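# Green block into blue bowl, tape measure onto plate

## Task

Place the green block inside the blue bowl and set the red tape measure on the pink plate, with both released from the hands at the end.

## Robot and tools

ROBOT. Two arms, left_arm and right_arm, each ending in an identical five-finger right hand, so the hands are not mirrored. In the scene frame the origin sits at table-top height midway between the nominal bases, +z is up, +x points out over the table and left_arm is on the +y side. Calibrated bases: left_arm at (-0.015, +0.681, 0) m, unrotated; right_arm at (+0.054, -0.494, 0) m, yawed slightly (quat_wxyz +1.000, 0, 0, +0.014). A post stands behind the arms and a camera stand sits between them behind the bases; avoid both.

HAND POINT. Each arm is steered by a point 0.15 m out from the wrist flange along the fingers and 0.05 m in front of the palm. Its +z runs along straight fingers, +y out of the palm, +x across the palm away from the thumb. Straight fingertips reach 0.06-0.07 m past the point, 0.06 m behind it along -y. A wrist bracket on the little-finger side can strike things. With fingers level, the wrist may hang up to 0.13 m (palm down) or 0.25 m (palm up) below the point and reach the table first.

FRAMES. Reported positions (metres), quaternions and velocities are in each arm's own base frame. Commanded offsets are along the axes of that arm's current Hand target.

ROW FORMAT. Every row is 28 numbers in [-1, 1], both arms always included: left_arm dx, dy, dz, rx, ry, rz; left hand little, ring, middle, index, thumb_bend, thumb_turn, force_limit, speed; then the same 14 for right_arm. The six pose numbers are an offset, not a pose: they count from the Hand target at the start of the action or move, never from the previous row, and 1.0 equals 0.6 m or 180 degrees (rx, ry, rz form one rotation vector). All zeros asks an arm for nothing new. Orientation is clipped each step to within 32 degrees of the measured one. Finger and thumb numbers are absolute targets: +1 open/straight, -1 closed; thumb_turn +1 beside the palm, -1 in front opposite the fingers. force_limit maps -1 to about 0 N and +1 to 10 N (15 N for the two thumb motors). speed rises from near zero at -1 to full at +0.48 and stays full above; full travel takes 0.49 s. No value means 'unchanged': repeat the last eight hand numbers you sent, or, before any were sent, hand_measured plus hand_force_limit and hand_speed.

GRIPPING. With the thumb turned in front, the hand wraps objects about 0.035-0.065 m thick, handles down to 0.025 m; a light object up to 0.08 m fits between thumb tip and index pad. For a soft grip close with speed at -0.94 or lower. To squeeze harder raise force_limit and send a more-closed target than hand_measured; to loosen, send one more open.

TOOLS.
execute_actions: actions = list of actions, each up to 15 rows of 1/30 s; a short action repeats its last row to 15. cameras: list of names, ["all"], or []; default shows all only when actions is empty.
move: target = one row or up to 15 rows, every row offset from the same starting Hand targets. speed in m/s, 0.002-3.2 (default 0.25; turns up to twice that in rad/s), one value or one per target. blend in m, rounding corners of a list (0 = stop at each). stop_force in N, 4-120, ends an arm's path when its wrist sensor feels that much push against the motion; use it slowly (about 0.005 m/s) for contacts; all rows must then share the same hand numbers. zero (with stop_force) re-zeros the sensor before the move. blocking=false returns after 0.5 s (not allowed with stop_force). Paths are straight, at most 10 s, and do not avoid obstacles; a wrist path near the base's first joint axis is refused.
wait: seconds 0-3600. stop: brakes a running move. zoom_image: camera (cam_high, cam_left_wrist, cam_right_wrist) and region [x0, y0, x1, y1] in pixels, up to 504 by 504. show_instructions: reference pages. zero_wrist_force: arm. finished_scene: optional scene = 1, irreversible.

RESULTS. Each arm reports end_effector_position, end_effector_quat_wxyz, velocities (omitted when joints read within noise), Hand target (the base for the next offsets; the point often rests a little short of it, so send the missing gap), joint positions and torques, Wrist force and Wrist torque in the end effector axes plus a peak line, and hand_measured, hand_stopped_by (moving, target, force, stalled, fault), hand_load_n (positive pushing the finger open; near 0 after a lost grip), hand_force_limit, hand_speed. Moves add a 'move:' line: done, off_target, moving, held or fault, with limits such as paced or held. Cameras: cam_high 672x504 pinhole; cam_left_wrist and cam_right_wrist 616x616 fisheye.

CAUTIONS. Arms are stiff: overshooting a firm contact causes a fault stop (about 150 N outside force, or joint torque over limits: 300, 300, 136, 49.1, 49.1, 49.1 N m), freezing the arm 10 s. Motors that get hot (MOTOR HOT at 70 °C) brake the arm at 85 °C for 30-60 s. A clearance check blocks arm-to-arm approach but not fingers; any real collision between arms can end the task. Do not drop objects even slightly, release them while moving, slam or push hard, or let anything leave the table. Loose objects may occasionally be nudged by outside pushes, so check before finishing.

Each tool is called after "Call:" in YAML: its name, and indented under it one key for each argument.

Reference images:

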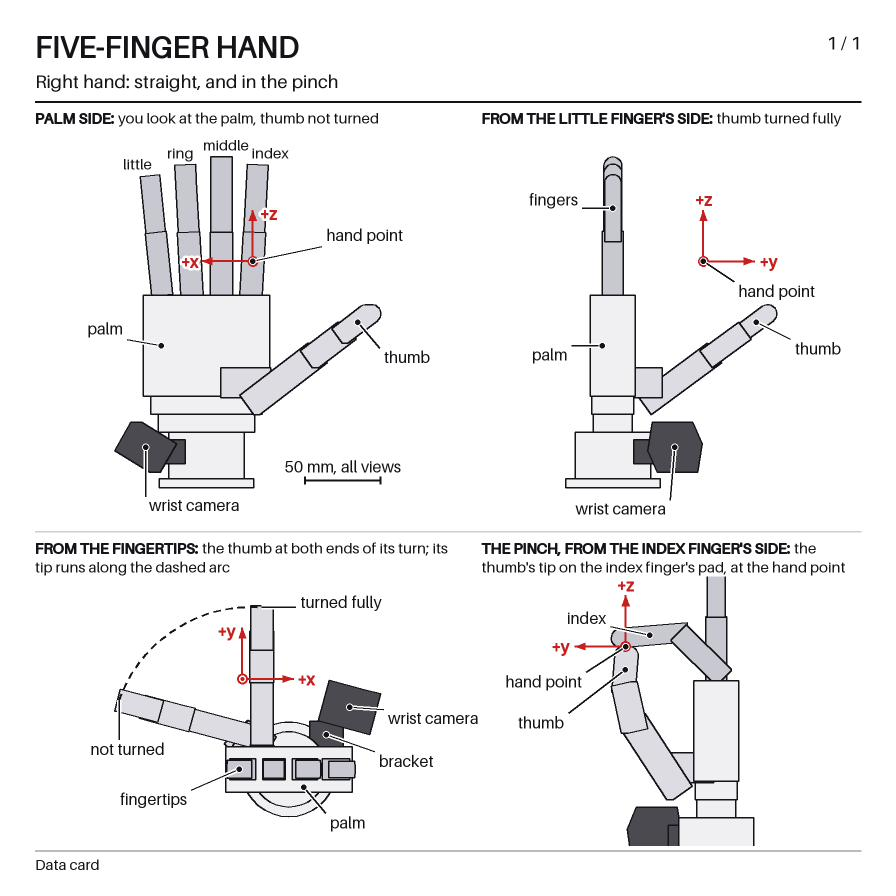

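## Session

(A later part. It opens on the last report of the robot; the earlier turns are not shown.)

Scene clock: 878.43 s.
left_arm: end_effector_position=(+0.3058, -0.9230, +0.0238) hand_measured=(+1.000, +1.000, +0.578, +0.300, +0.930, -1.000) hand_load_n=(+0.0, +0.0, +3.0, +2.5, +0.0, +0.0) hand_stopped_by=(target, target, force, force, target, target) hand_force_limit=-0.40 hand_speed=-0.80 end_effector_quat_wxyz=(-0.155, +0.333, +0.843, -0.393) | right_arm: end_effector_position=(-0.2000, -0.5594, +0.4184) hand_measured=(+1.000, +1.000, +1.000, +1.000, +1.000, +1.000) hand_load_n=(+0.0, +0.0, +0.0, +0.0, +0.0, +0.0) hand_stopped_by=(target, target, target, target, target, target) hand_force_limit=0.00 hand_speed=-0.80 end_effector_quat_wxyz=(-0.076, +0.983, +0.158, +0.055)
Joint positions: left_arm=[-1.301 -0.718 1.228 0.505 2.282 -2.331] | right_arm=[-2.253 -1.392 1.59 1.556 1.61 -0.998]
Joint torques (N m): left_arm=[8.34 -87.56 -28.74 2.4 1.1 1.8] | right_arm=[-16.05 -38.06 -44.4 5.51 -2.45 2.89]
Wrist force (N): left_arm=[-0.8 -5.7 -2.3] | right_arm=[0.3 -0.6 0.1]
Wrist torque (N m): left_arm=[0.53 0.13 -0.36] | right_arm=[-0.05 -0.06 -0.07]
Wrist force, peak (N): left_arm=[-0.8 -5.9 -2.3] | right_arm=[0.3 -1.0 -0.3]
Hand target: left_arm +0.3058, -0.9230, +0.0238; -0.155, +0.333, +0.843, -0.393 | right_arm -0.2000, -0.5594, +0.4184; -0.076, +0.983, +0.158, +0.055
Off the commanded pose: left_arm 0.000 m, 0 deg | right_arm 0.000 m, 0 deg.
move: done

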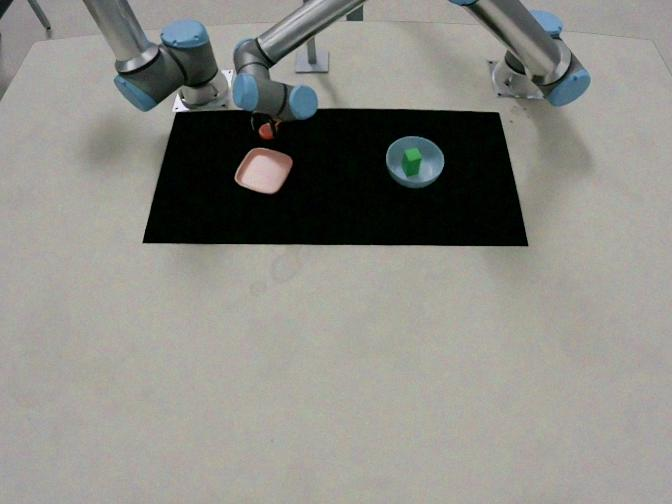

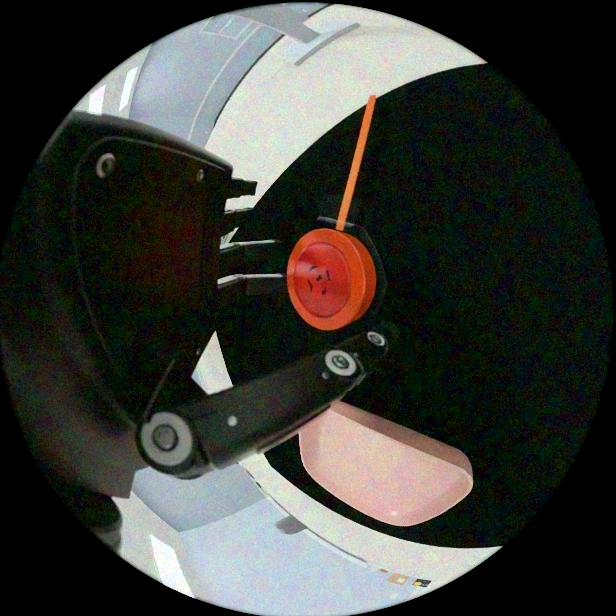

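Call:
move:
  target: [0,-0.0077,-0.0064,0,0,0,1,1,-0.3,-0.3,0.93,-1,-0.4,-0.8,0,0,0,0,0,0,1,1,1,1,1,1,0,-0.8]
  speed: 0.03

Call:
move:
  target: [0,0,0,0,0,0,1,1,-0.35,-0.35,0.4,-1,-0.4,-0.8,0,0,0,0,0,0,1,1,1,1,1,1,0,-0.8]
  cameras: ["cam_high","cam_left_wrist"]

Call:
zoom_image:
  camera: "cam_high"
  region: [220, 70, 310, 160]

Call:
zoom_image:
  camera: "cam_left_wrist"
  region: [230, 170, 450, 370]

Scene clock: 896.10 s.
left_arm: end_effector_position=(+0.3058, -0.9230, +0.0296) hand_measured=(+1.000, +1.000, +0.578, +0.300, +0.930, -1.000) hand_load_n=(+0.0, +0.0, +0.0, +0.0, +0.0, +0.0) hand_stopped_by=(target, target, force, force, target, target) hand_force_limit=-0.40 hand_speed=-0.80 end_effector_quat_wxyz=(-0.155, +0.333, +0.843, -0.393) | right_arm: end_effector_position=(-0.2000, -0.5594, +0.4184) hand_measured=(+1.000, +1.000, +1.000, +1.000, +1.000, +1.000) hand_load_n=(+0.0, +0.0, +0.0, +0.0, +0.0, +0.0) hand_stopped_by=(target, target, target, target, target, target) hand_force_limit=0.00 hand_speed=-0.80 end_effector_quat_wxyz=(-0.076, +0.983, +0.158, +0.055)
Joint positions: left_arm=[-1.301 -0.723 1.226 0.512 2.282 -2.331] | right_arm=[-2.253 -1.392 1.59 1.556 1.61 -0.998]
Joint torques (N m): left_arm=[-0.16 -106.66 -47.21 4.73 -1.75 -0.6] | right_arm=[-17.05 -36.56 -44.65 5.69 -2.27 2.86]
Wrist force (N): left_arm=[-0.7 0.0 -1.2] | right_arm=[0.2 -0.6 -0.2]
Wrist torque (N m): left_arm=[0.17 0.11 -0.31] | right_arm=[-0.05 -0.05 -0.08]
Wrist force, peak (N): left_arm=[-0.6 -6.1 -2.3] | right_arm=[0.8 -0.9 0.0]
Hand target: left_arm +0.3058, -0.9230, +0.0298; -0.155, +0.333, +0.843, -0.393 | right_arm -0.2000, -0.5594, +0.4184; -0.076, +0.983, +0.158, +0.055
Off the commanded pose: left_arm 0.000 m, 0 deg | right_arm 0.000 m, 0 deg.
move: done

Scene clock: 896.93 s.
left_arm: end_effector_position=(+0.3058, -0.9230, +0.0298) hand_measured=(+1.000, +1.000, +0.266, +0.230, +0.888, -1.000) hand_load_n=(+0.0, +0.0, +3.5, +2.5, +7.5, +0.5) hand_stopped_by=(target, target, force, force, force, target) hand_force_limit=-0.40 hand_speed=-0.80 end_effector_quat_wxyz=(-0.155, +0.333, +0.843, -0.393) | right_arm: end_effector_position=(-0.2000, -0.5594, +0.4184) hand_measured=(+1.000, +1.000, +1.000, +1.000, +1.000, +1.000) hand_load_n=(+0.0, +0.0, +0.0, +0.0, +0.0, +0.0) hand_stopped_by=(target, target, target, target, target, target) hand_force_limit=0.00 hand_speed=-0.80 end_effector_quat_wxyz=(-0.076, +0.983, +0.158, +0.055)
Joint positions: left_arm=[-1.301 -0.723 1.226 0.513 2.282 -2.331] | right_arm=[-2.253 -1.392 1.59 1.556 1.61 -0.998]
Joint torques (N m): left_arm=[-3.49 -106.08 -47.56 4.17 -1.37 -0.92] | right_arm=[-16.69 -36.73 -44.63 5.38 -2.63 2.88]
Wrist force (N): left_arm=[-0.6 0.5 -0.8] | right_arm=[0.1 -0.9 0.0]
Wrist torque (N m): left_arm=[0.20 0.09 -0.30] | right_arm=[-0.10 -0.04 -0.10]
Wrist force, peak (N): left_arm=[-0.6 0.8 -1.2] | right_arm=[0.4 -0.8 -0.1]
Hand target: left_arm +0.3058, -0.9230, +0.0298; -0.155, +0.333, +0.843, -0.393 | right_arm -0.2000, -0.5594, +0.4184; -0.076, +0.983, +0.158, +0.055
Off the commanded pose: left_arm 0.000 m, 0 deg | right_arm 0.000 m, 0 deg.
move: done

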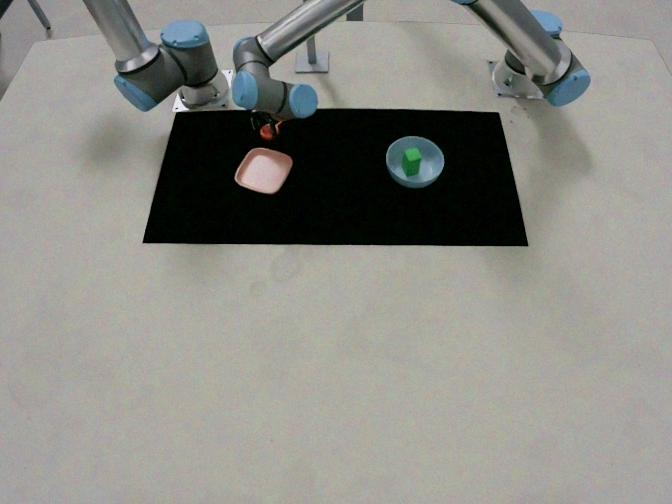

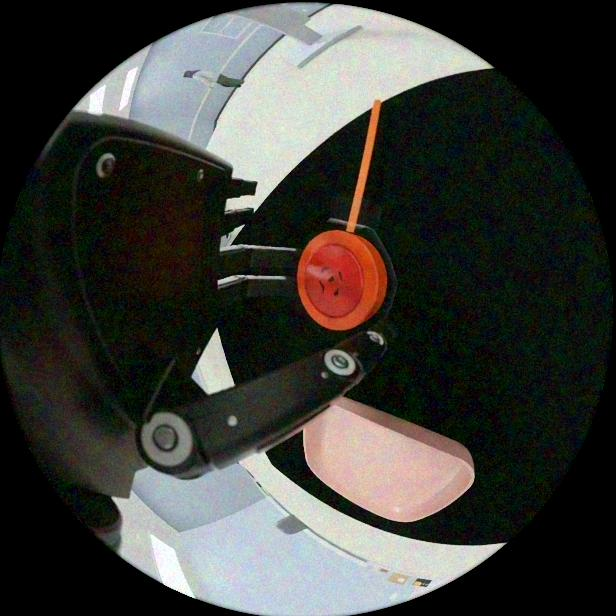

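Scaled by 5.600 from the camera's image (finer frame: 960x720).

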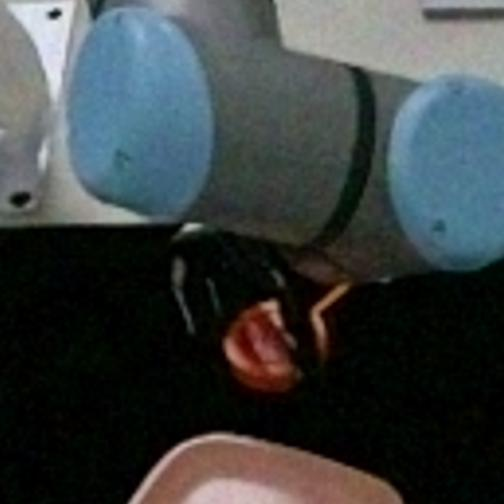

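Scaled by 2.291 from the camera's image (finer frame: 880x880).

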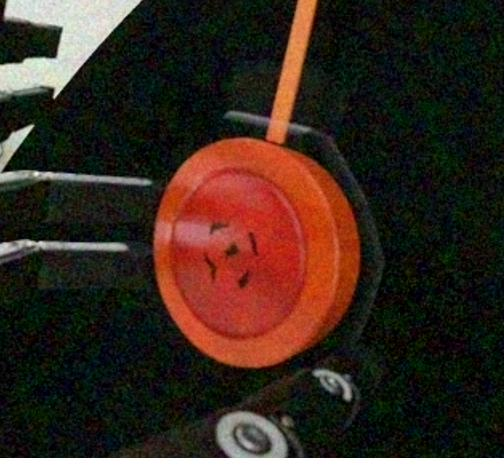

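Call:
move:
  target: [0,0,0,0,0,0,1,1,-0.4,-0.4,0.3,-1,0.1,-0.8,0,0,0,0,0,0,1,1,1,1,1,1,0,-0.8]

Call:
move:
  target: [0,-0.0255,-0.0214,0,0,0,1,1,-0.4,-0.4,0.3,-1,0.1,-0.8,0,0,0,0,0,0,1,1,1,1,1,1,0,-0.8]
  speed: 0.05
  cameras: ["cam_high","cam_left_wrist"]

Call:
zoom_image:
  camera: "cam_left_wrist"
  region: [230, 170, 450, 370]

Scene clock: 907.00 s.
left_arm: end_effector_position=(+0.3058, -0.9230, +0.0298) hand_measured=(+1.000, +1.000, +0.250, +0.196, +0.886, -1.000) hand_load_n=(+0.0, +0.0, +3.5, +8.0, +13.5, +0.0) hand_stopped_by=(target, target, force, force, force, target) hand_force_limit=0.10 hand_speed=-0.80 end_effector_quat_wxyz=(-0.155, +0.333, +0.843, -0.393) | right_arm: end_effector_position=(-0.2000, -0.5594, +0.4184) hand_measured=(+1.000, +1.000, +1.000, +1.000, +1.000, +1.000) hand_load_n=(+0.0, +0.0, +0.0, +0.0, +0.0, +0.0) hand_stopped_by=(target, target, target, target, target, target) hand_force_limit=0.00 hand_speed=-0.80 end_effector_quat_wxyz=(-0.076, +0.983, +0.158, +0.055)
Joint positions: left_arm=[-1.301 -0.723 1.226 0.513 2.282 -2.331] | right_arm=[-2.253 -1.392 1.59 1.556 1.61 -0.998]
Joint torques (N m): left_arm=[-6.44 -104.91 -44.32 3.47 0.18 -0.94] | right_arm=[-16.89 -37.57 -44.58 5.51 -2.53 2.69]
Wrist force (N): left_arm=[-0.7 0.2 -1.1] | right_arm=[0.3 -0.1 -0.2]
Wrist torque (N m): left_arm=[0.17 0.13 -0.32] | right_arm=[0.04 -0.06 -0.06]
Wrist force, peak (N): left_arm=[-0.3 0.3 -1.7] | right_arm=[0.1 -1.3 0.1]
Hand target: left_arm +0.3058, -0.9230, +0.0298; -0.155, +0.333, +0.843, -0.393 | right_arm -0.2000, -0.5594, +0.4184; -0.076, +0.983, +0.158, +0.055
Off the commanded pose: left_arm 0.000 m, 0 deg | right_arm 0.000 m, 0 deg.
move: done

Scene clock: 907.77 s.
left_arm: end_effector_position=(+0.3058, -0.9231, +0.0496) hand_measured=(+1.000, +1.000, +0.250, +0.196, +0.886, -1.000) hand_load_n=(+0.0, +0.0, +4.0, +8.0, +13.5, +0.5) hand_stopped_by=(target, target, force, force, force, target) hand_force_limit=0.10 hand_speed=-0.80 end_effector_quat_wxyz=(-0.155, +0.333, +0.843, -0.393) | right_arm: end_effector_position=(-0.2000, -0.5594, +0.4184) hand_measured=(+1.000, +1.000, +1.000, +1.000, +1.000, +1.000) hand_load_n=(+0.0, +0.0, +0.0, +0.0, -0.5, +0.0) hand_stopped_by=(target, target, target, target, target, target) hand_force_limit=0.00 hand_speed=-0.80 end_effector_quat_wxyz=(-0.076, +0.983, +0.158, +0.055)
Joint positions: left_arm=[-1.301 -0.74 1.218 0.537 2.282 -2.331] | right_arm=[-2.253 -1.392 1.59 1.556 1.61 -0.998]
Joint torques (N m): left_arm=[-6.22 -108.24 -46.88 4.39 -0.39 -0.01] | right_arm=[-17.02 -36.69 -44.59 5.58 -2.59 2.83]
Wrist force (N): left_arm=[-0.7 0.8 -0.6] | right_arm=[0.0 -0.8 0.0]
Wrist torque (N m): left_arm=[0.22 0.10 -0.29] | right_arm=[-0.09 -0.01 -0.10]
Wrist force, peak (N): left_arm=[-0.7 0.9 -1.2] | right_arm=[0.2 -0.7 -0.5]
Hand target: left_arm +0.3058, -0.9231, +0.0498; -0.155, +0.333, +0.843, -0.393 | right_arm -0.2000, -0.5594, +0.4184; -0.076, +0.983, +0.158, +0.055
Off the commanded pose: left_arm 0.000 m, 0 deg | right_arm 0.000 m, 0 deg.
move: done

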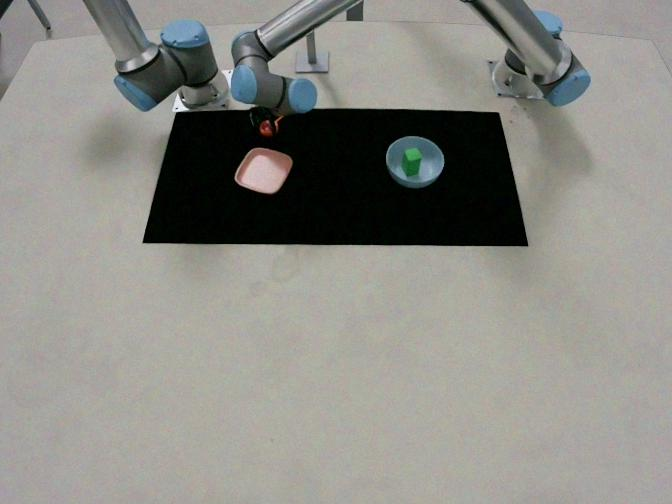

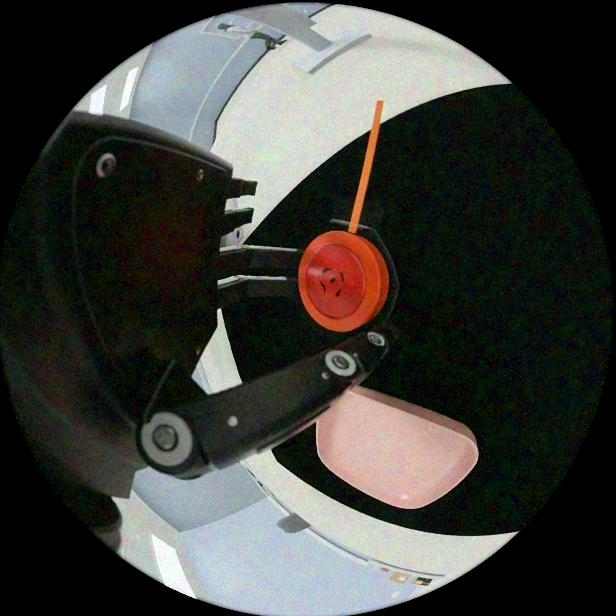

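Scaled by 2.291 from the camera's image (finer frame: 880x880).

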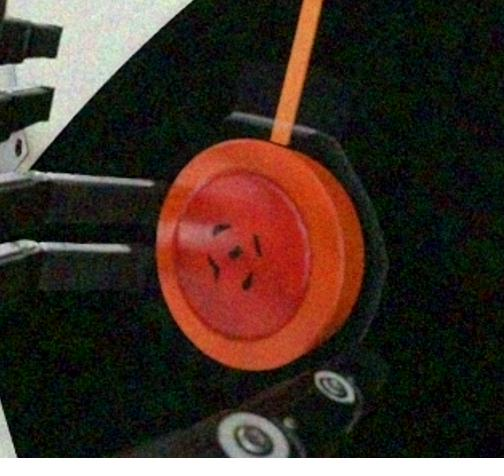

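Call:
move:
  target:
    - [0,-0.0766,-0.0643,0,0,0,1,1,-0.4,-0.4,0.3,-1,0.1,-0.8,0,0,0,0,0,0,1,1,1,1,1,1,0,-0.8]
    - [-0.1988,0.0465,-0.211,0,0,0,1,1,-0.4,-0.4,0.3,-1,0.1,-0.8,0,0,0,0,0,0,1,1,1,1,1,1,0,-0.8]
  speed: 0.12
  blend: [0.02,0]
  cameras: ["cam_high","cam_left_wrist"]

Call:
zoom_image:
  camera: "cam_high"
  region: [210, 90, 330, 210]

Call:
zoom_image:
  camera: "cam_left_wrist"
  region: [250, 150, 550, 450]

Scene clock: 944.47 s.
left_arm: end_effector_position=(+0.4713, -0.9206, +0.1099) hand_measured=(+1.000, +1.000, +0.250, +0.196, +0.886, -1.000) hand_load_n=(+0.0, +0.0, +3.5, +8.0, +13.5, +0.5) hand_stopped_by=(target, target, force, force, force, target) hand_force_limit=0.10 hand_speed=-0.80 end_effector_quat_wxyz=(-0.155, +0.333, +0.843, -0.393) | right_arm: end_effector_position=(-0.2000, -0.5594, +0.4184) hand_measured=(+1.000, +1.000, +1.000, +1.000, +1.000, +1.000) hand_load_n=(+0.0, +0.0, +0.0, +0.0, +0.0, +0.0) hand_stopped_by=(target, target, target, target, target, target) hand_force_limit=0.00 hand_speed=-0.80 end_effector_quat_wxyz=(-0.076, +0.983, +0.158, +0.055)
Joint positions: left_arm=[-1.128 -0.606 0.879 0.886 2.363 -2.121] | right_arm=[-2.253 -1.392 1.59 1.556 1.61 -0.998]
Joint torques (N m): left_arm=[6.11 -95.86 -48.07 6.3 5.04 2.06] | right_arm=[-16.14 -37.24 -44.64 5.47 -2.3 2.72]
Wrist force (N): left_arm=[-0.4 1.2 -1.2] | right_arm=[0.4 -0.5 -0.2]
Wrist torque (N m): left_arm=[0.27 0.08 -0.26] | right_arm=[-0.04 -0.07 -0.07]
Wrist force, peak (N): left_arm=[-1.1 1.8 -1.7] | right_arm=[0.4 -1.0 0.3]
Hand target: left_arm +0.4714, -0.9206, +0.1099; -0.155, +0.333, +0.843, -0.393 | right_arm -0.2000, -0.5594, +0.4184; -0.076, +0.983, +0.158, +0.055
Off the commanded pose: left_arm 0.000 m, 0 deg | right_arm 0.000 m, 0 deg.
move: done

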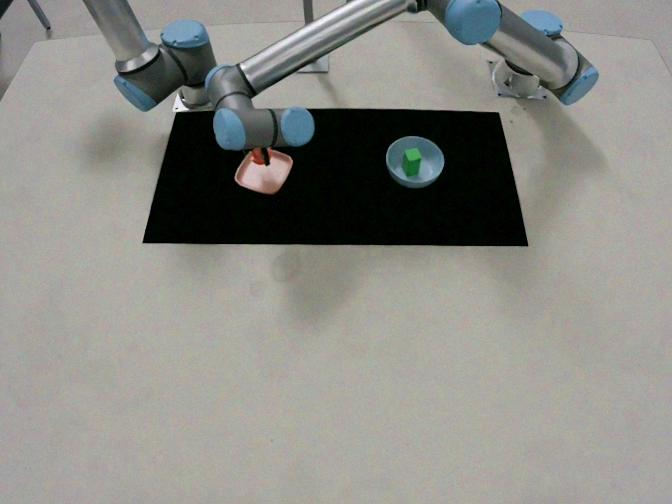

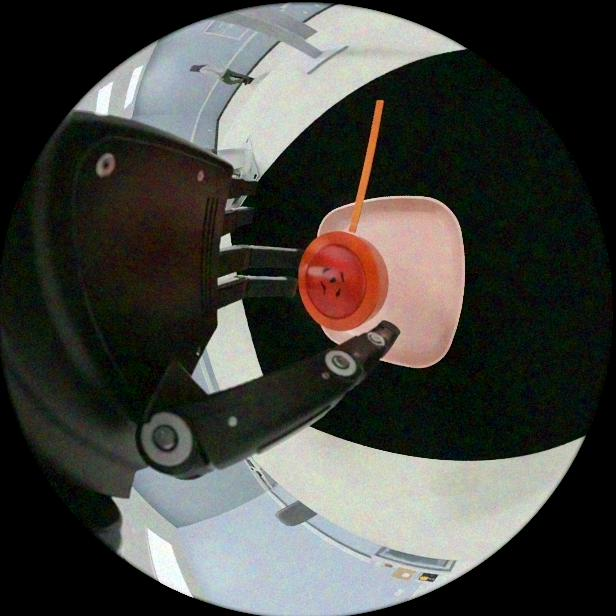

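Scaled by 4.200 from the camera's image (finer frame: 960x720).

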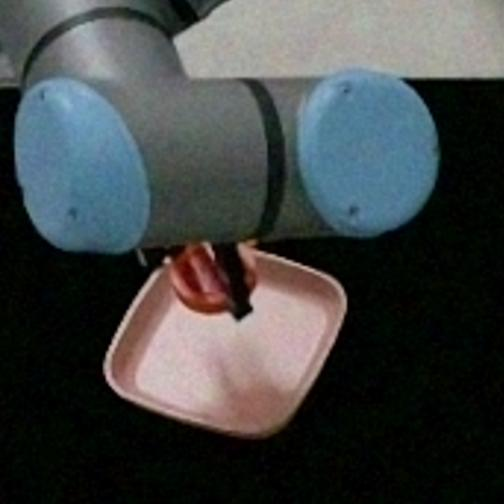

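Scaled by 1.680 from the camera's image (finer frame: 880x880).

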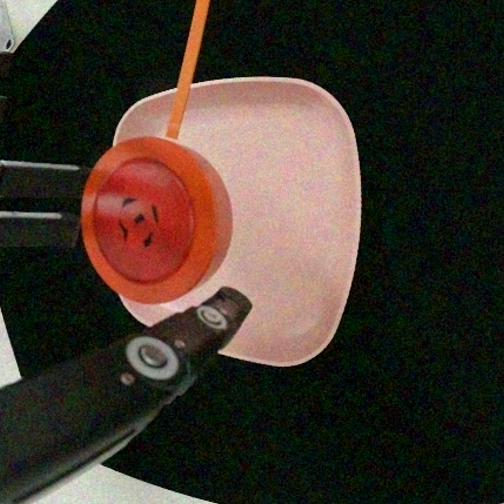

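Call:
move:
  target: [0,0.0792,0.0664,0,0,0,1,1,-0.4,-0.4,0.3,-1,0.1,-0.8,0,0,0,0,0,0,1,1,1,1,1,1,0,-0.8]
  speed: 0.08
  stop_force: 8
  cameras: ["cam_high","cam_left_wrist"]

Call:
zoom_image:
  camera: "cam_high"
  region: [210, 90, 330, 210]

Call:
zoom_image:
  camera: "cam_left_wrist"
  region: [250, 150, 550, 450]

Scene clock: 965.30 s.
left_arm: end_effector_position=(+0.4714, -0.9206, +0.0479) hand_measured=(+1.000, +1.000, +0.250, +0.196, +0.886, -1.000) hand_load_n=(+0.0, +0.0, +3.5, +8.0, +13.5, +0.5) hand_stopped_by=(target, target, force, force, force, target) hand_force_limit=0.10 hand_speed=-0.80 end_effector_quat_wxyz=(-0.155, +0.333, +0.843, -0.393) | right_arm: end_effector_position=(-0.2000, -0.5594, +0.4184) hand_measured=(+1.000, +1.000, +1.000, +1.000, +1.000, +1.000) hand_load_n=(+0.0, +0.0, +0.0, +0.0, +0.0, +0.0) hand_stopped_by=(target, target, target, target, target, target) hand_force_limit=0.00 hand_speed=-0.80 end_effector_quat_wxyz=(-0.076, +0.983, +0.158, +0.055)
Joint positions: left_arm=[-1.128 -0.566 0.916 0.81 2.363 -2.121] | right_arm=[-2.253 -1.392 1.59 1.556 1.61 -0.998]
Joint torques (N m): left_arm=[6.47 -97.29 -31.76 1.36 3.47 -0.99] | right_arm=[-16.89 -37.76 -44.57 5.44 -2.46 2.62]
Wrist force (N): left_arm=[-0.2 0.8 -1.1] | right_arm=[0.3 -0.4 0.3]
Wrist torque (N m): left_arm=[0.22 0.04 -0.26] | right_arm=[-0.05 -0.07 -0.08]
Wrist force, peak (N): left_arm=[-0.7 1.5 -1.2] | right_arm=[0.3 -0.9 -0.4]
Hand target: left_arm +0.4714, -0.9206, +0.0479; -0.155, +0.333, +0.843, -0.393 | right_arm -0.2000, -0.5594, +0.4184; -0.076, +0.983, +0.158, +0.055
Off the commanded pose: left_arm 0.000 m, 0 deg | right_arm 0.000 m, 0 deg.
move: done

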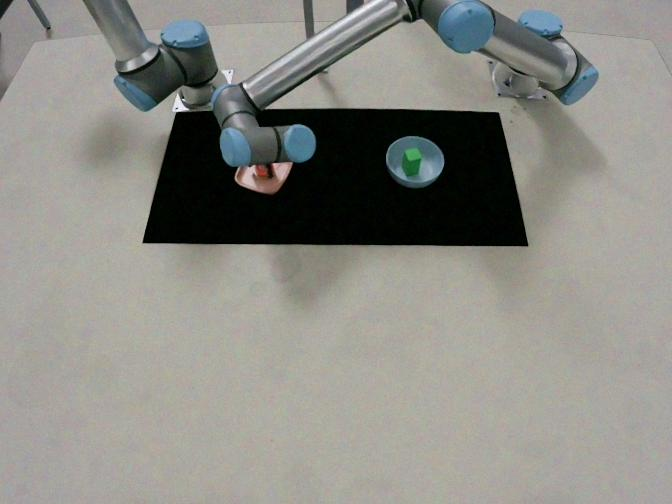

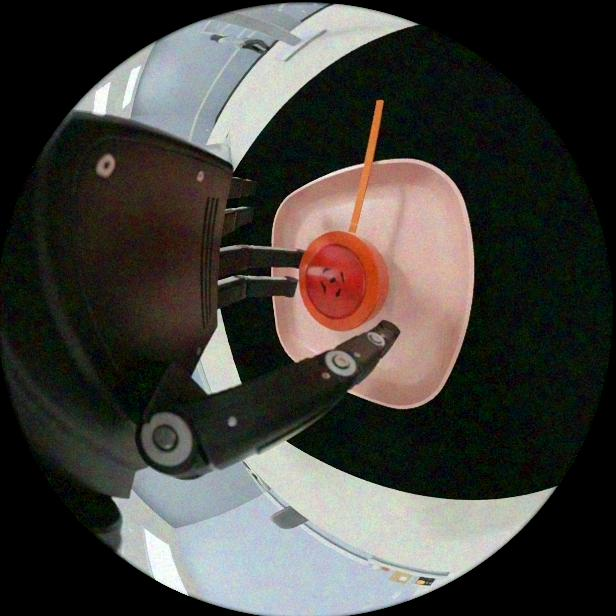

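Scaled by 4.200 from the camera's image (finer frame: 960x720).

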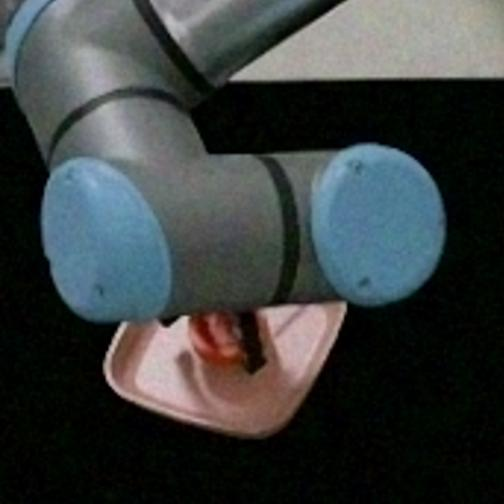

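Scaled by 1.680 from the camera's image (finer frame: 880x880).

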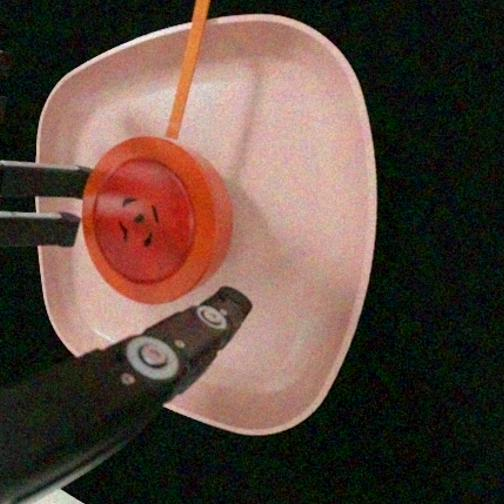

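Call:
move:
  target: [0,0.0255,0.0214,0,0,0,1,1,-0.4,-0.4,0.3,-1,0.1,-0.8,0,0,0,0,0,0,1,1,1,1,1,1,0,-0.8]
  speed: 0.01
  stop_force: 4
  cameras: ["cam_high","cam_left_wrist"]

Call:
zoom_image:
  camera: "cam_left_wrist"
  region: [250, 150, 550, 450]

Scene clock: 981.77 s.
left_arm: end_effector_position=(+0.4714, -0.9206, +0.0336) hand_measured=(+1.000, +1.000, +0.250, +0.196, +0.886, -1.000) hand_load_n=(+0.0, +0.0, +3.5, +8.0, +13.0, +0.5) hand_stopped_by=(target, target, force, force, force, target) hand_force_limit=0.10 hand_speed=-0.80 end_effector_quat_wxyz=(-0.155, +0.333, +0.843, -0.393) | right_arm: end_effector_position=(-0.2000, -0.5594, +0.4184) hand_measured=(+1.000, +1.000, +1.000, +1.000, +1.000, +1.000) hand_load_n=(+0.0, +0.0, +0.0, +0.0, +0.0, +0.0) hand_stopped_by=(target, target, target, target, target, target) hand_force_limit=0.00 hand_speed=-0.80 end_effector_quat_wxyz=(-0.076, +0.983, +0.158, +0.055)
Joint positions: left_arm=[-1.128 -0.556 0.922 0.793 2.363 -2.121] | right_arm=[-2.253 -1.392 1.59 1.556 1.61 -0.998]
Joint torques (N m): left_arm=[5.3 -111.94 -46.75 4.96 1.09 0.92] | right_arm=[-17 -36.66 -45.03 5.34 -2.42 2.59]
Wrist force (N): left_arm=[-0.8 -2.5 -4.2] | right_arm=[-0.1 -0.4 -0.1]
Wrist torque (N m): left_arm=[0.19 0.10 -0.32] | right_arm=[-0.01 0.00 -0.10]
Wrist force, peak (N): left_arm=[-0.1 -7.2 -8.0] | right_arm=[0.6 -1.0 -0.2]
Hand target: left_arm +0.4714, -0.9206, +0.0336; -0.155, +0.333, +0.843, -0.393 (not the last commanded pose) | right_arm -0.2000, -0.5594, +0.4184; -0.076, +0.983, +0.158, +0.055
Off the commanded pose: left_arm 0.006 m, 0 deg | right_arm 0.000 m, 0 deg.
move: contact (left_arm)

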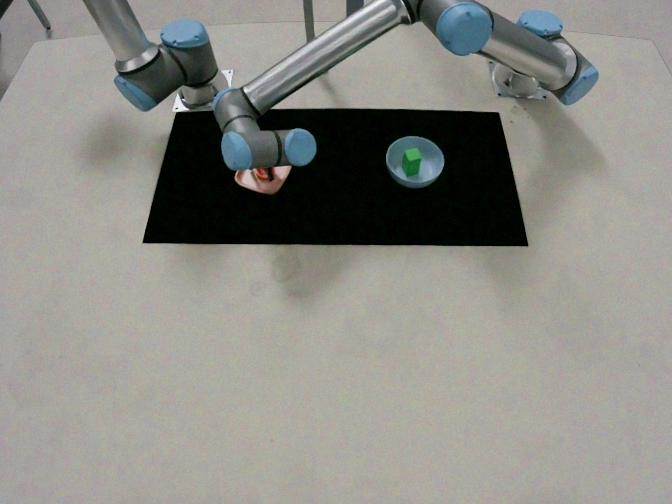

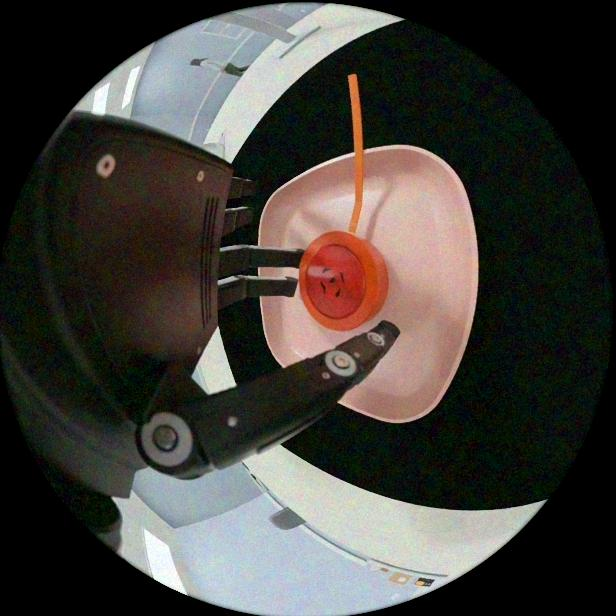

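Scaled by 1.680 from the camera's image (finer frame: 880x880).

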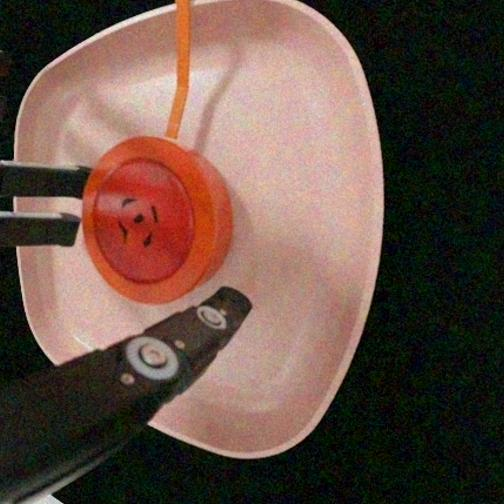

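Call:
move:
  target:
    - [0,-0.0179,-0.015,0,0,0,1,1,-0.4,-0.4,0.3,-1,0.1,-0.8,0,0,0,0,0,0,1,1,1,1,1,1,0,-0.8]
    - [-0.0252,-0.0178,-0.0148,0,0,0,1,1,-0.4,-0.4,0.3,-1,0.1,-0.8,0,0,0,0,0,0,1,1,1,1,1,1,0,-0.8]
  speed: 0.05

Call:
move:
  target: [0,0.0281,0.0236,0,0,0,1,1,-0.4,-0.4,0.3,-1,0.1,-0.8,0,0,0,0,0,0,1,1,1,1,1,1,0,-0.8]
  speed: 0.01
  stop_force: 5
  cameras: ["cam_high","cam_left_wrist"]

Call:
zoom_image:
  camera: "cam_left_wrist"
  region: [250, 150, 550, 450]

Scene clock: 1017.57 s.
left_arm: end_effector_position=(+0.4824, -0.9309, +0.0475) hand_measured=(+1.000, +1.000, +0.250, +0.196, +0.886, -1.000) hand_load_n=(+0.0, +0.0, +4.0, +8.0, +13.5, +0.5) hand_stopped_by=(target, target, force, force, force, target) hand_force_limit=0.10 hand_speed=-0.80 end_effector_quat_wxyz=(-0.155, +0.333, +0.843, -0.393) | right_arm: end_effector_position=(-0.2000, -0.5594, +0.4184) hand_measured=(+1.000, +1.000, +1.000, +1.000, +1.000, +1.000) hand_load_n=(+0.0, +0.0, +0.0, +0.0, +0.0, +0.0) hand_stopped_by=(target, target, target, target, target, target) hand_force_limit=0.00 hand_speed=-0.80 end_effector_quat_wxyz=(-0.076, +0.983, +0.158, +0.055)
Joint positions: left_arm=[-1.122 -0.535 0.856 0.843 2.365 -2.114] | right_arm=[-2.253 -1.392 1.59 1.556 1.61 -0.998]
Joint torques (N m): left_arm=[8.43 -99.4 -52.05 5.24 4.99 2.21] | right_arm=[-17.43 -37.01 -44.91 5.33 -2.35 2.57]
Wrist force (N): left_arm=[-0.1 1.1 -0.9] | right_arm=[0.2 -0.6 0.3]
Wrist torque (N m): left_arm=[0.23 0.02 -0.25] | right_arm=[-0.07 -0.05 -0.08]
Wrist force, peak (N): left_arm=[-1.0 -2.6 -4.6] | right_arm=[0.9 -0.8 0.0]
Hand target: left_arm +0.4824, -0.9309, +0.0475; -0.155, +0.333, +0.843, -0.393 | right_arm -0.2000, -0.5594, +0.4184; -0.076, +0.983, +0.158, +0.055
Off the commanded pose: left_arm 0.000 m, 0 deg | right_arm 0.000 m, 0 deg.
move: done

Scene clock: 1020.27 s.
left_arm: end_effector_position=(+0.4824, -0.9309, +0.0335) hand_measured=(+1.000, +1.000, +0.250, +0.196, +0.886, -1.000) hand_load_n=(+0.0, +0.0, +3.5, +8.0, +13.5, +0.5) hand_stopped_by=(target, target, force, force, force, target) hand_force_limit=0.10 hand_speed=-0.80 end_effector_quat_wxyz=(-0.155, +0.333, +0.843, -0.393) | right_arm: end_effector_position=(-0.2000, -0.5594, +0.4184) hand_measured=(+1.000, +1.000, +1.000, +1.000, +1.000, +1.000) hand_load_n=(+0.0, +0.0, +0.0, +0.0, +0.0, +0.0) hand_stopped_by=(target, target, target, target, target, target) hand_force_limit=0.00 hand_speed=-0.80 end_effector_quat_wxyz=(-0.076, +0.983, +0.158, +0.055)
Joint positions: left_arm=[-1.122 -0.525 0.863 0.827 2.365 -2.113] | right_arm=[-2.253 -1.392 1.59 1.556 1.61 -0.998]
Joint torques (N m): left_arm=[4.76 -112.12 -45.94 4.96 -1.77 0.78] | right_arm=[-15.71 -36.91 -44.94 5.51 -2.54 2.85]
Wrist force (N): left_arm=[-0.9 -3.6 -5.2] | right_arm=[0.2 -0.4 0.2]
Wrist torque (N m): left_arm=[0.20 0.13 -0.35] | right_arm=[-0.04 -0.06 -0.07]
Wrist force, peak (N): left_arm=[-0.4 -8.9 -9.8] | right_arm=[0.6 -0.9 0.0]
Hand target: left_arm +0.4824, -0.9309, +0.0335; -0.155, +0.333, +0.843, -0.393 (not the last commanded pose) | right_arm -0.2000, -0.5594, +0.4184; -0.076, +0.983, +0.158, +0.055
Off the commanded pose: left_arm 0.008 m, 0 deg | right_arm 0.000 m, 0 deg.
move: contact (left_arm)

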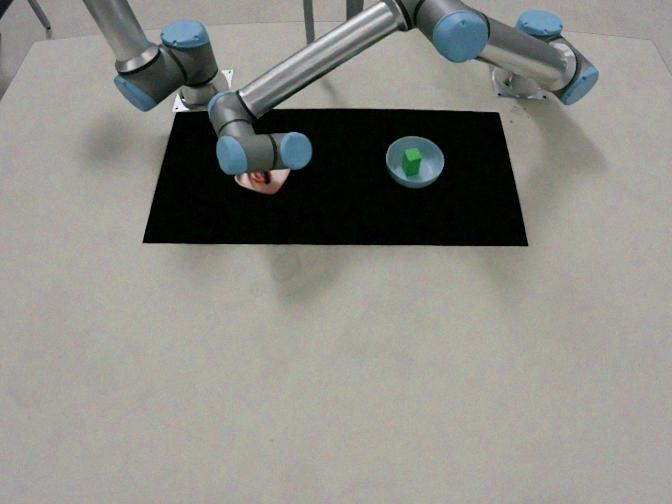

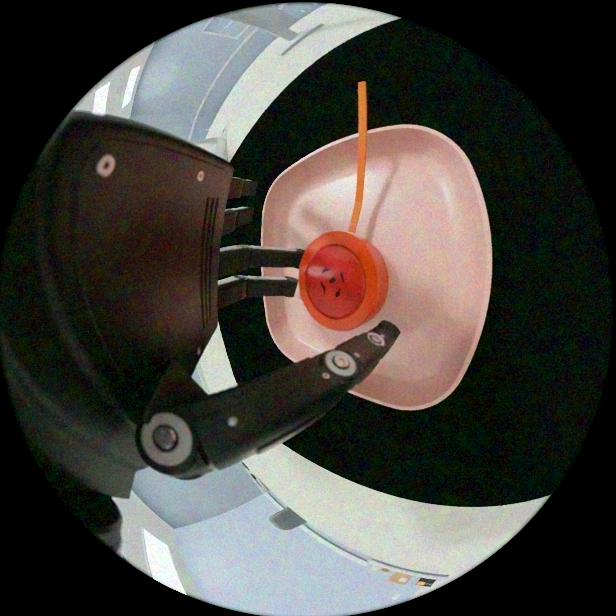

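Scaled by 1.680 from the camera's image (finer frame: 880x880).

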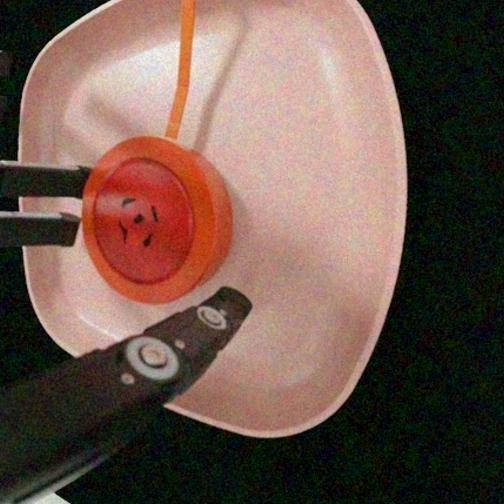

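Call:
move:
  target: [0,0,0,0,0,0,1,1,0.5,0.5,1,-1,0.1,-0.75,0,0,0,0,0,0,1,1,1,1,1,1,0,-0.8]
  cameras: ["cam_high","cam_left_wrist"]

Call:
zoom_image:
  camera: "cam_left_wrist"
  region: [250, 150, 550, 450]

Scene clock: 1031.70 s.
left_arm: end_effector_position=(+0.4824, -0.9309, +0.0335) hand_measured=(+1.000, +1.000, +0.500, +0.500, +1.000, -1.000) hand_load_n=(+0.0, +0.0, +0.0, +0.0, +0.0, +0.0) hand_stopped_by=(target, target, target, target, target, target) hand_force_limit=0.10 hand_speed=-0.75 end_effector_quat_wxyz=(-0.155, +0.333, +0.843, -0.393) | right_arm: end_effector_position=(-0.2000, -0.5594, +0.4184) hand_measured=(+1.000, +1.000, +1.000, +1.000, +1.000, +1.000) hand_load_n=(+0.0, +0.0, +0.0, +0.0, +0.0, +0.0) hand_stopped_by=(target, target, target, target, target, target) hand_force_limit=0.00 hand_speed=-0.80 end_effector_quat_wxyz=(-0.076, +0.983, +0.158, +0.055)
Joint positions: left_arm=[-1.122 -0.525 0.862 0.827 2.365 -2.113] | right_arm=[-2.253 -1.392 1.59 1.556 1.61 -0.998]
Joint torques (N m): left_arm=[-3.38 -111.43 -46.65 2.97 -0.5 -0.24] | right_arm=[-16.16 -37.52 -44.43 5.44 -2.45 2.75]
Wrist force (N): left_arm=[-0.3 0.7 -1.3] | right_arm=[0.7 -0.5 0.0]
Wrist torque (N m): left_arm=[0.24 0.06 -0.27] | right_arm=[-0.04 -0.13 -0.05]
Wrist force, peak (N): left_arm=[-0.3 -2.1 -6.9] | right_arm=[0.8 -0.9 0.0]
Hand target: left_arm +0.4824, -0.9309, +0.0335; -0.155, +0.333, +0.843, -0.393 | right_arm -0.2000, -0.5594, +0.4184; -0.076, +0.983, +0.158, +0.055
Off the commanded pose: left_arm 0.000 m, 0 deg | right_arm 0.000 m, 0 deg.
move: done

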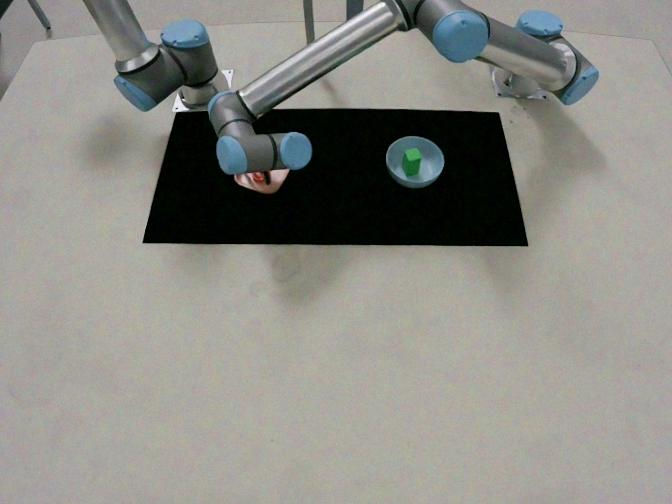

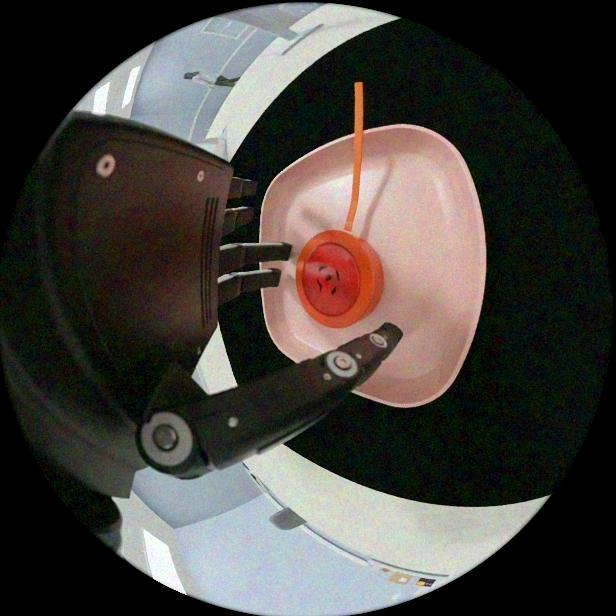

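Scaled by 1.680 from the camera's image (finer frame: 880x880).

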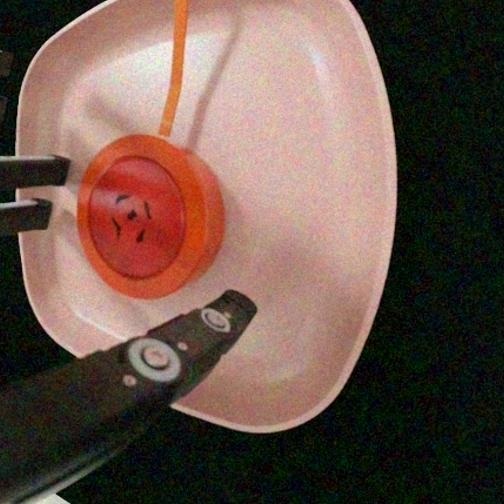

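Call:
move:
  target:
    - [0,-0.051,-0.0429,0,0,0,1,1,0.5,0.5,1,-1,0.1,-0.75,0,0,0,0,0,0,1,1,1,1,1,1,0,-0.8]
    - [0,-0.2298,-0.1929,0,0,0,1,1,0.5,0.5,1,-1,0.1,-0.75,0,0,0,0,0,0,1,1,1,1,1,1,0,-0.8]
    - [-0.15,-0.48,-0.45,0,0,0,1,1,0.5,0.5,1,-1,0.1,-0.75,0,0,0,0,0,0,1,1,1,1,1,1,0,-0.8]
  speed: [0.06,0.2,0.3]
  blend: [0.01,0.03,0]
  cameras: ["cam_high","cam_left_wrist"]

Call:
zoom_image:
  camera: "cam_high"
  region: [220, 100, 460, 210]

Scene clock: 1047.63 s.
left_arm: end_effector_position=(+0.5614, -0.9752, +0.4267) hand_measured=(+1.000, +1.000, +0.500, +0.500, +1.000, -1.000) hand_load_n=(-0.5, +0.0, +0.0, +0.0, +0.0, +0.0) hand_stopped_by=(target, target, target, target, target, target) hand_force_limit=0.10 hand_speed=-0.75 end_effector_quat_wxyz=(-0.062, +0.300, +0.824, -0.477) | right_arm: end_effector_position=(-0.2000, -0.5594, +0.4184) hand_measured=(+1.000, +1.000, +1.000, +1.000, +1.000, +1.000) hand_load_n=(+0.0, +0.0, +0.0, +0.0, +0.0, +0.0) hand_stopped_by=(target, target, target, target, target, target) hand_force_limit=0.00 hand_speed=-0.80 end_effector_quat_wxyz=(-0.076, +0.983, +0.158, +0.055)
Joint positions: left_arm=[-1.081 -0.465 0.035 1.275 2.338 -2.258] | right_arm=[-2.253 -1.392 1.59 1.556 1.61 -0.998]
Joint torques (N m): left_arm=[8.5 -120.65 -49.86 0.42 5.25 -2.27] | right_arm=[-17.79 -38.46 -44.66 5.4 -2.3 2.72]
Wrist force (N): left_arm=[-0.7 0.9 -1.5] | right_arm=[0.0 -0.7 0.2]
Wrist torque (N m): left_arm=[0.25 0.16 0.02] | right_arm=[-0.08 -0.03 -0.09]
Wrist force, peak (N): left_arm=[-0.6 -0.6 -2.6] | right_arm=[0.3 -1.1 -0.1]
Hand target: left_arm +0.5627, -0.9768, +0.4277; -0.155, +0.333, +0.843, -0.393 | right_arm -0.2000, -0.5594, +0.4184; -0.076, +0.983, +0.158, +0.055
Off the commanded pose: left_arm 0.002 m, 15 deg | right_arm 0.000 m, 0 deg.
elbow stopped short (left arm): the move would have taken joint 3 (elbow) straighter than the controller allows.
move: off_target (left_arm)

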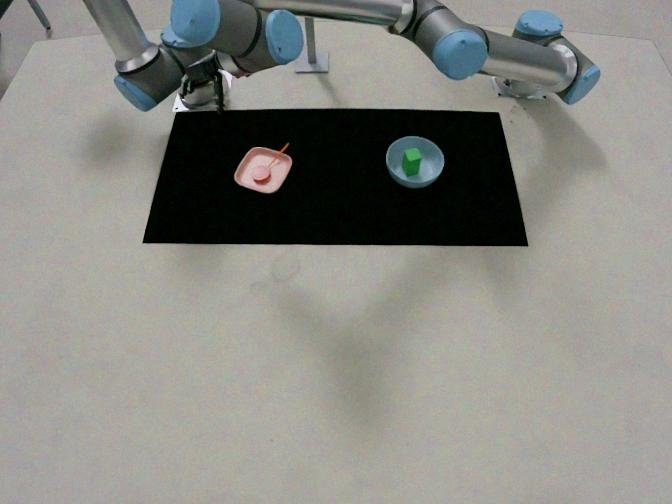

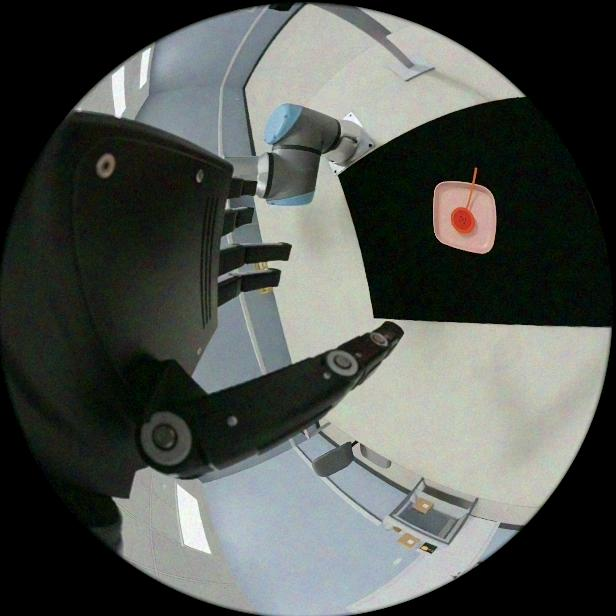

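Scaled by 2.100 from the camera's image (finer frame: 960x720).

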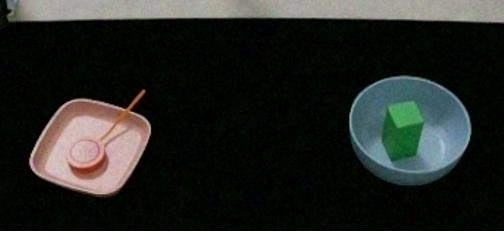

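Call:
finished_scene:

The scene is finished: the task was done.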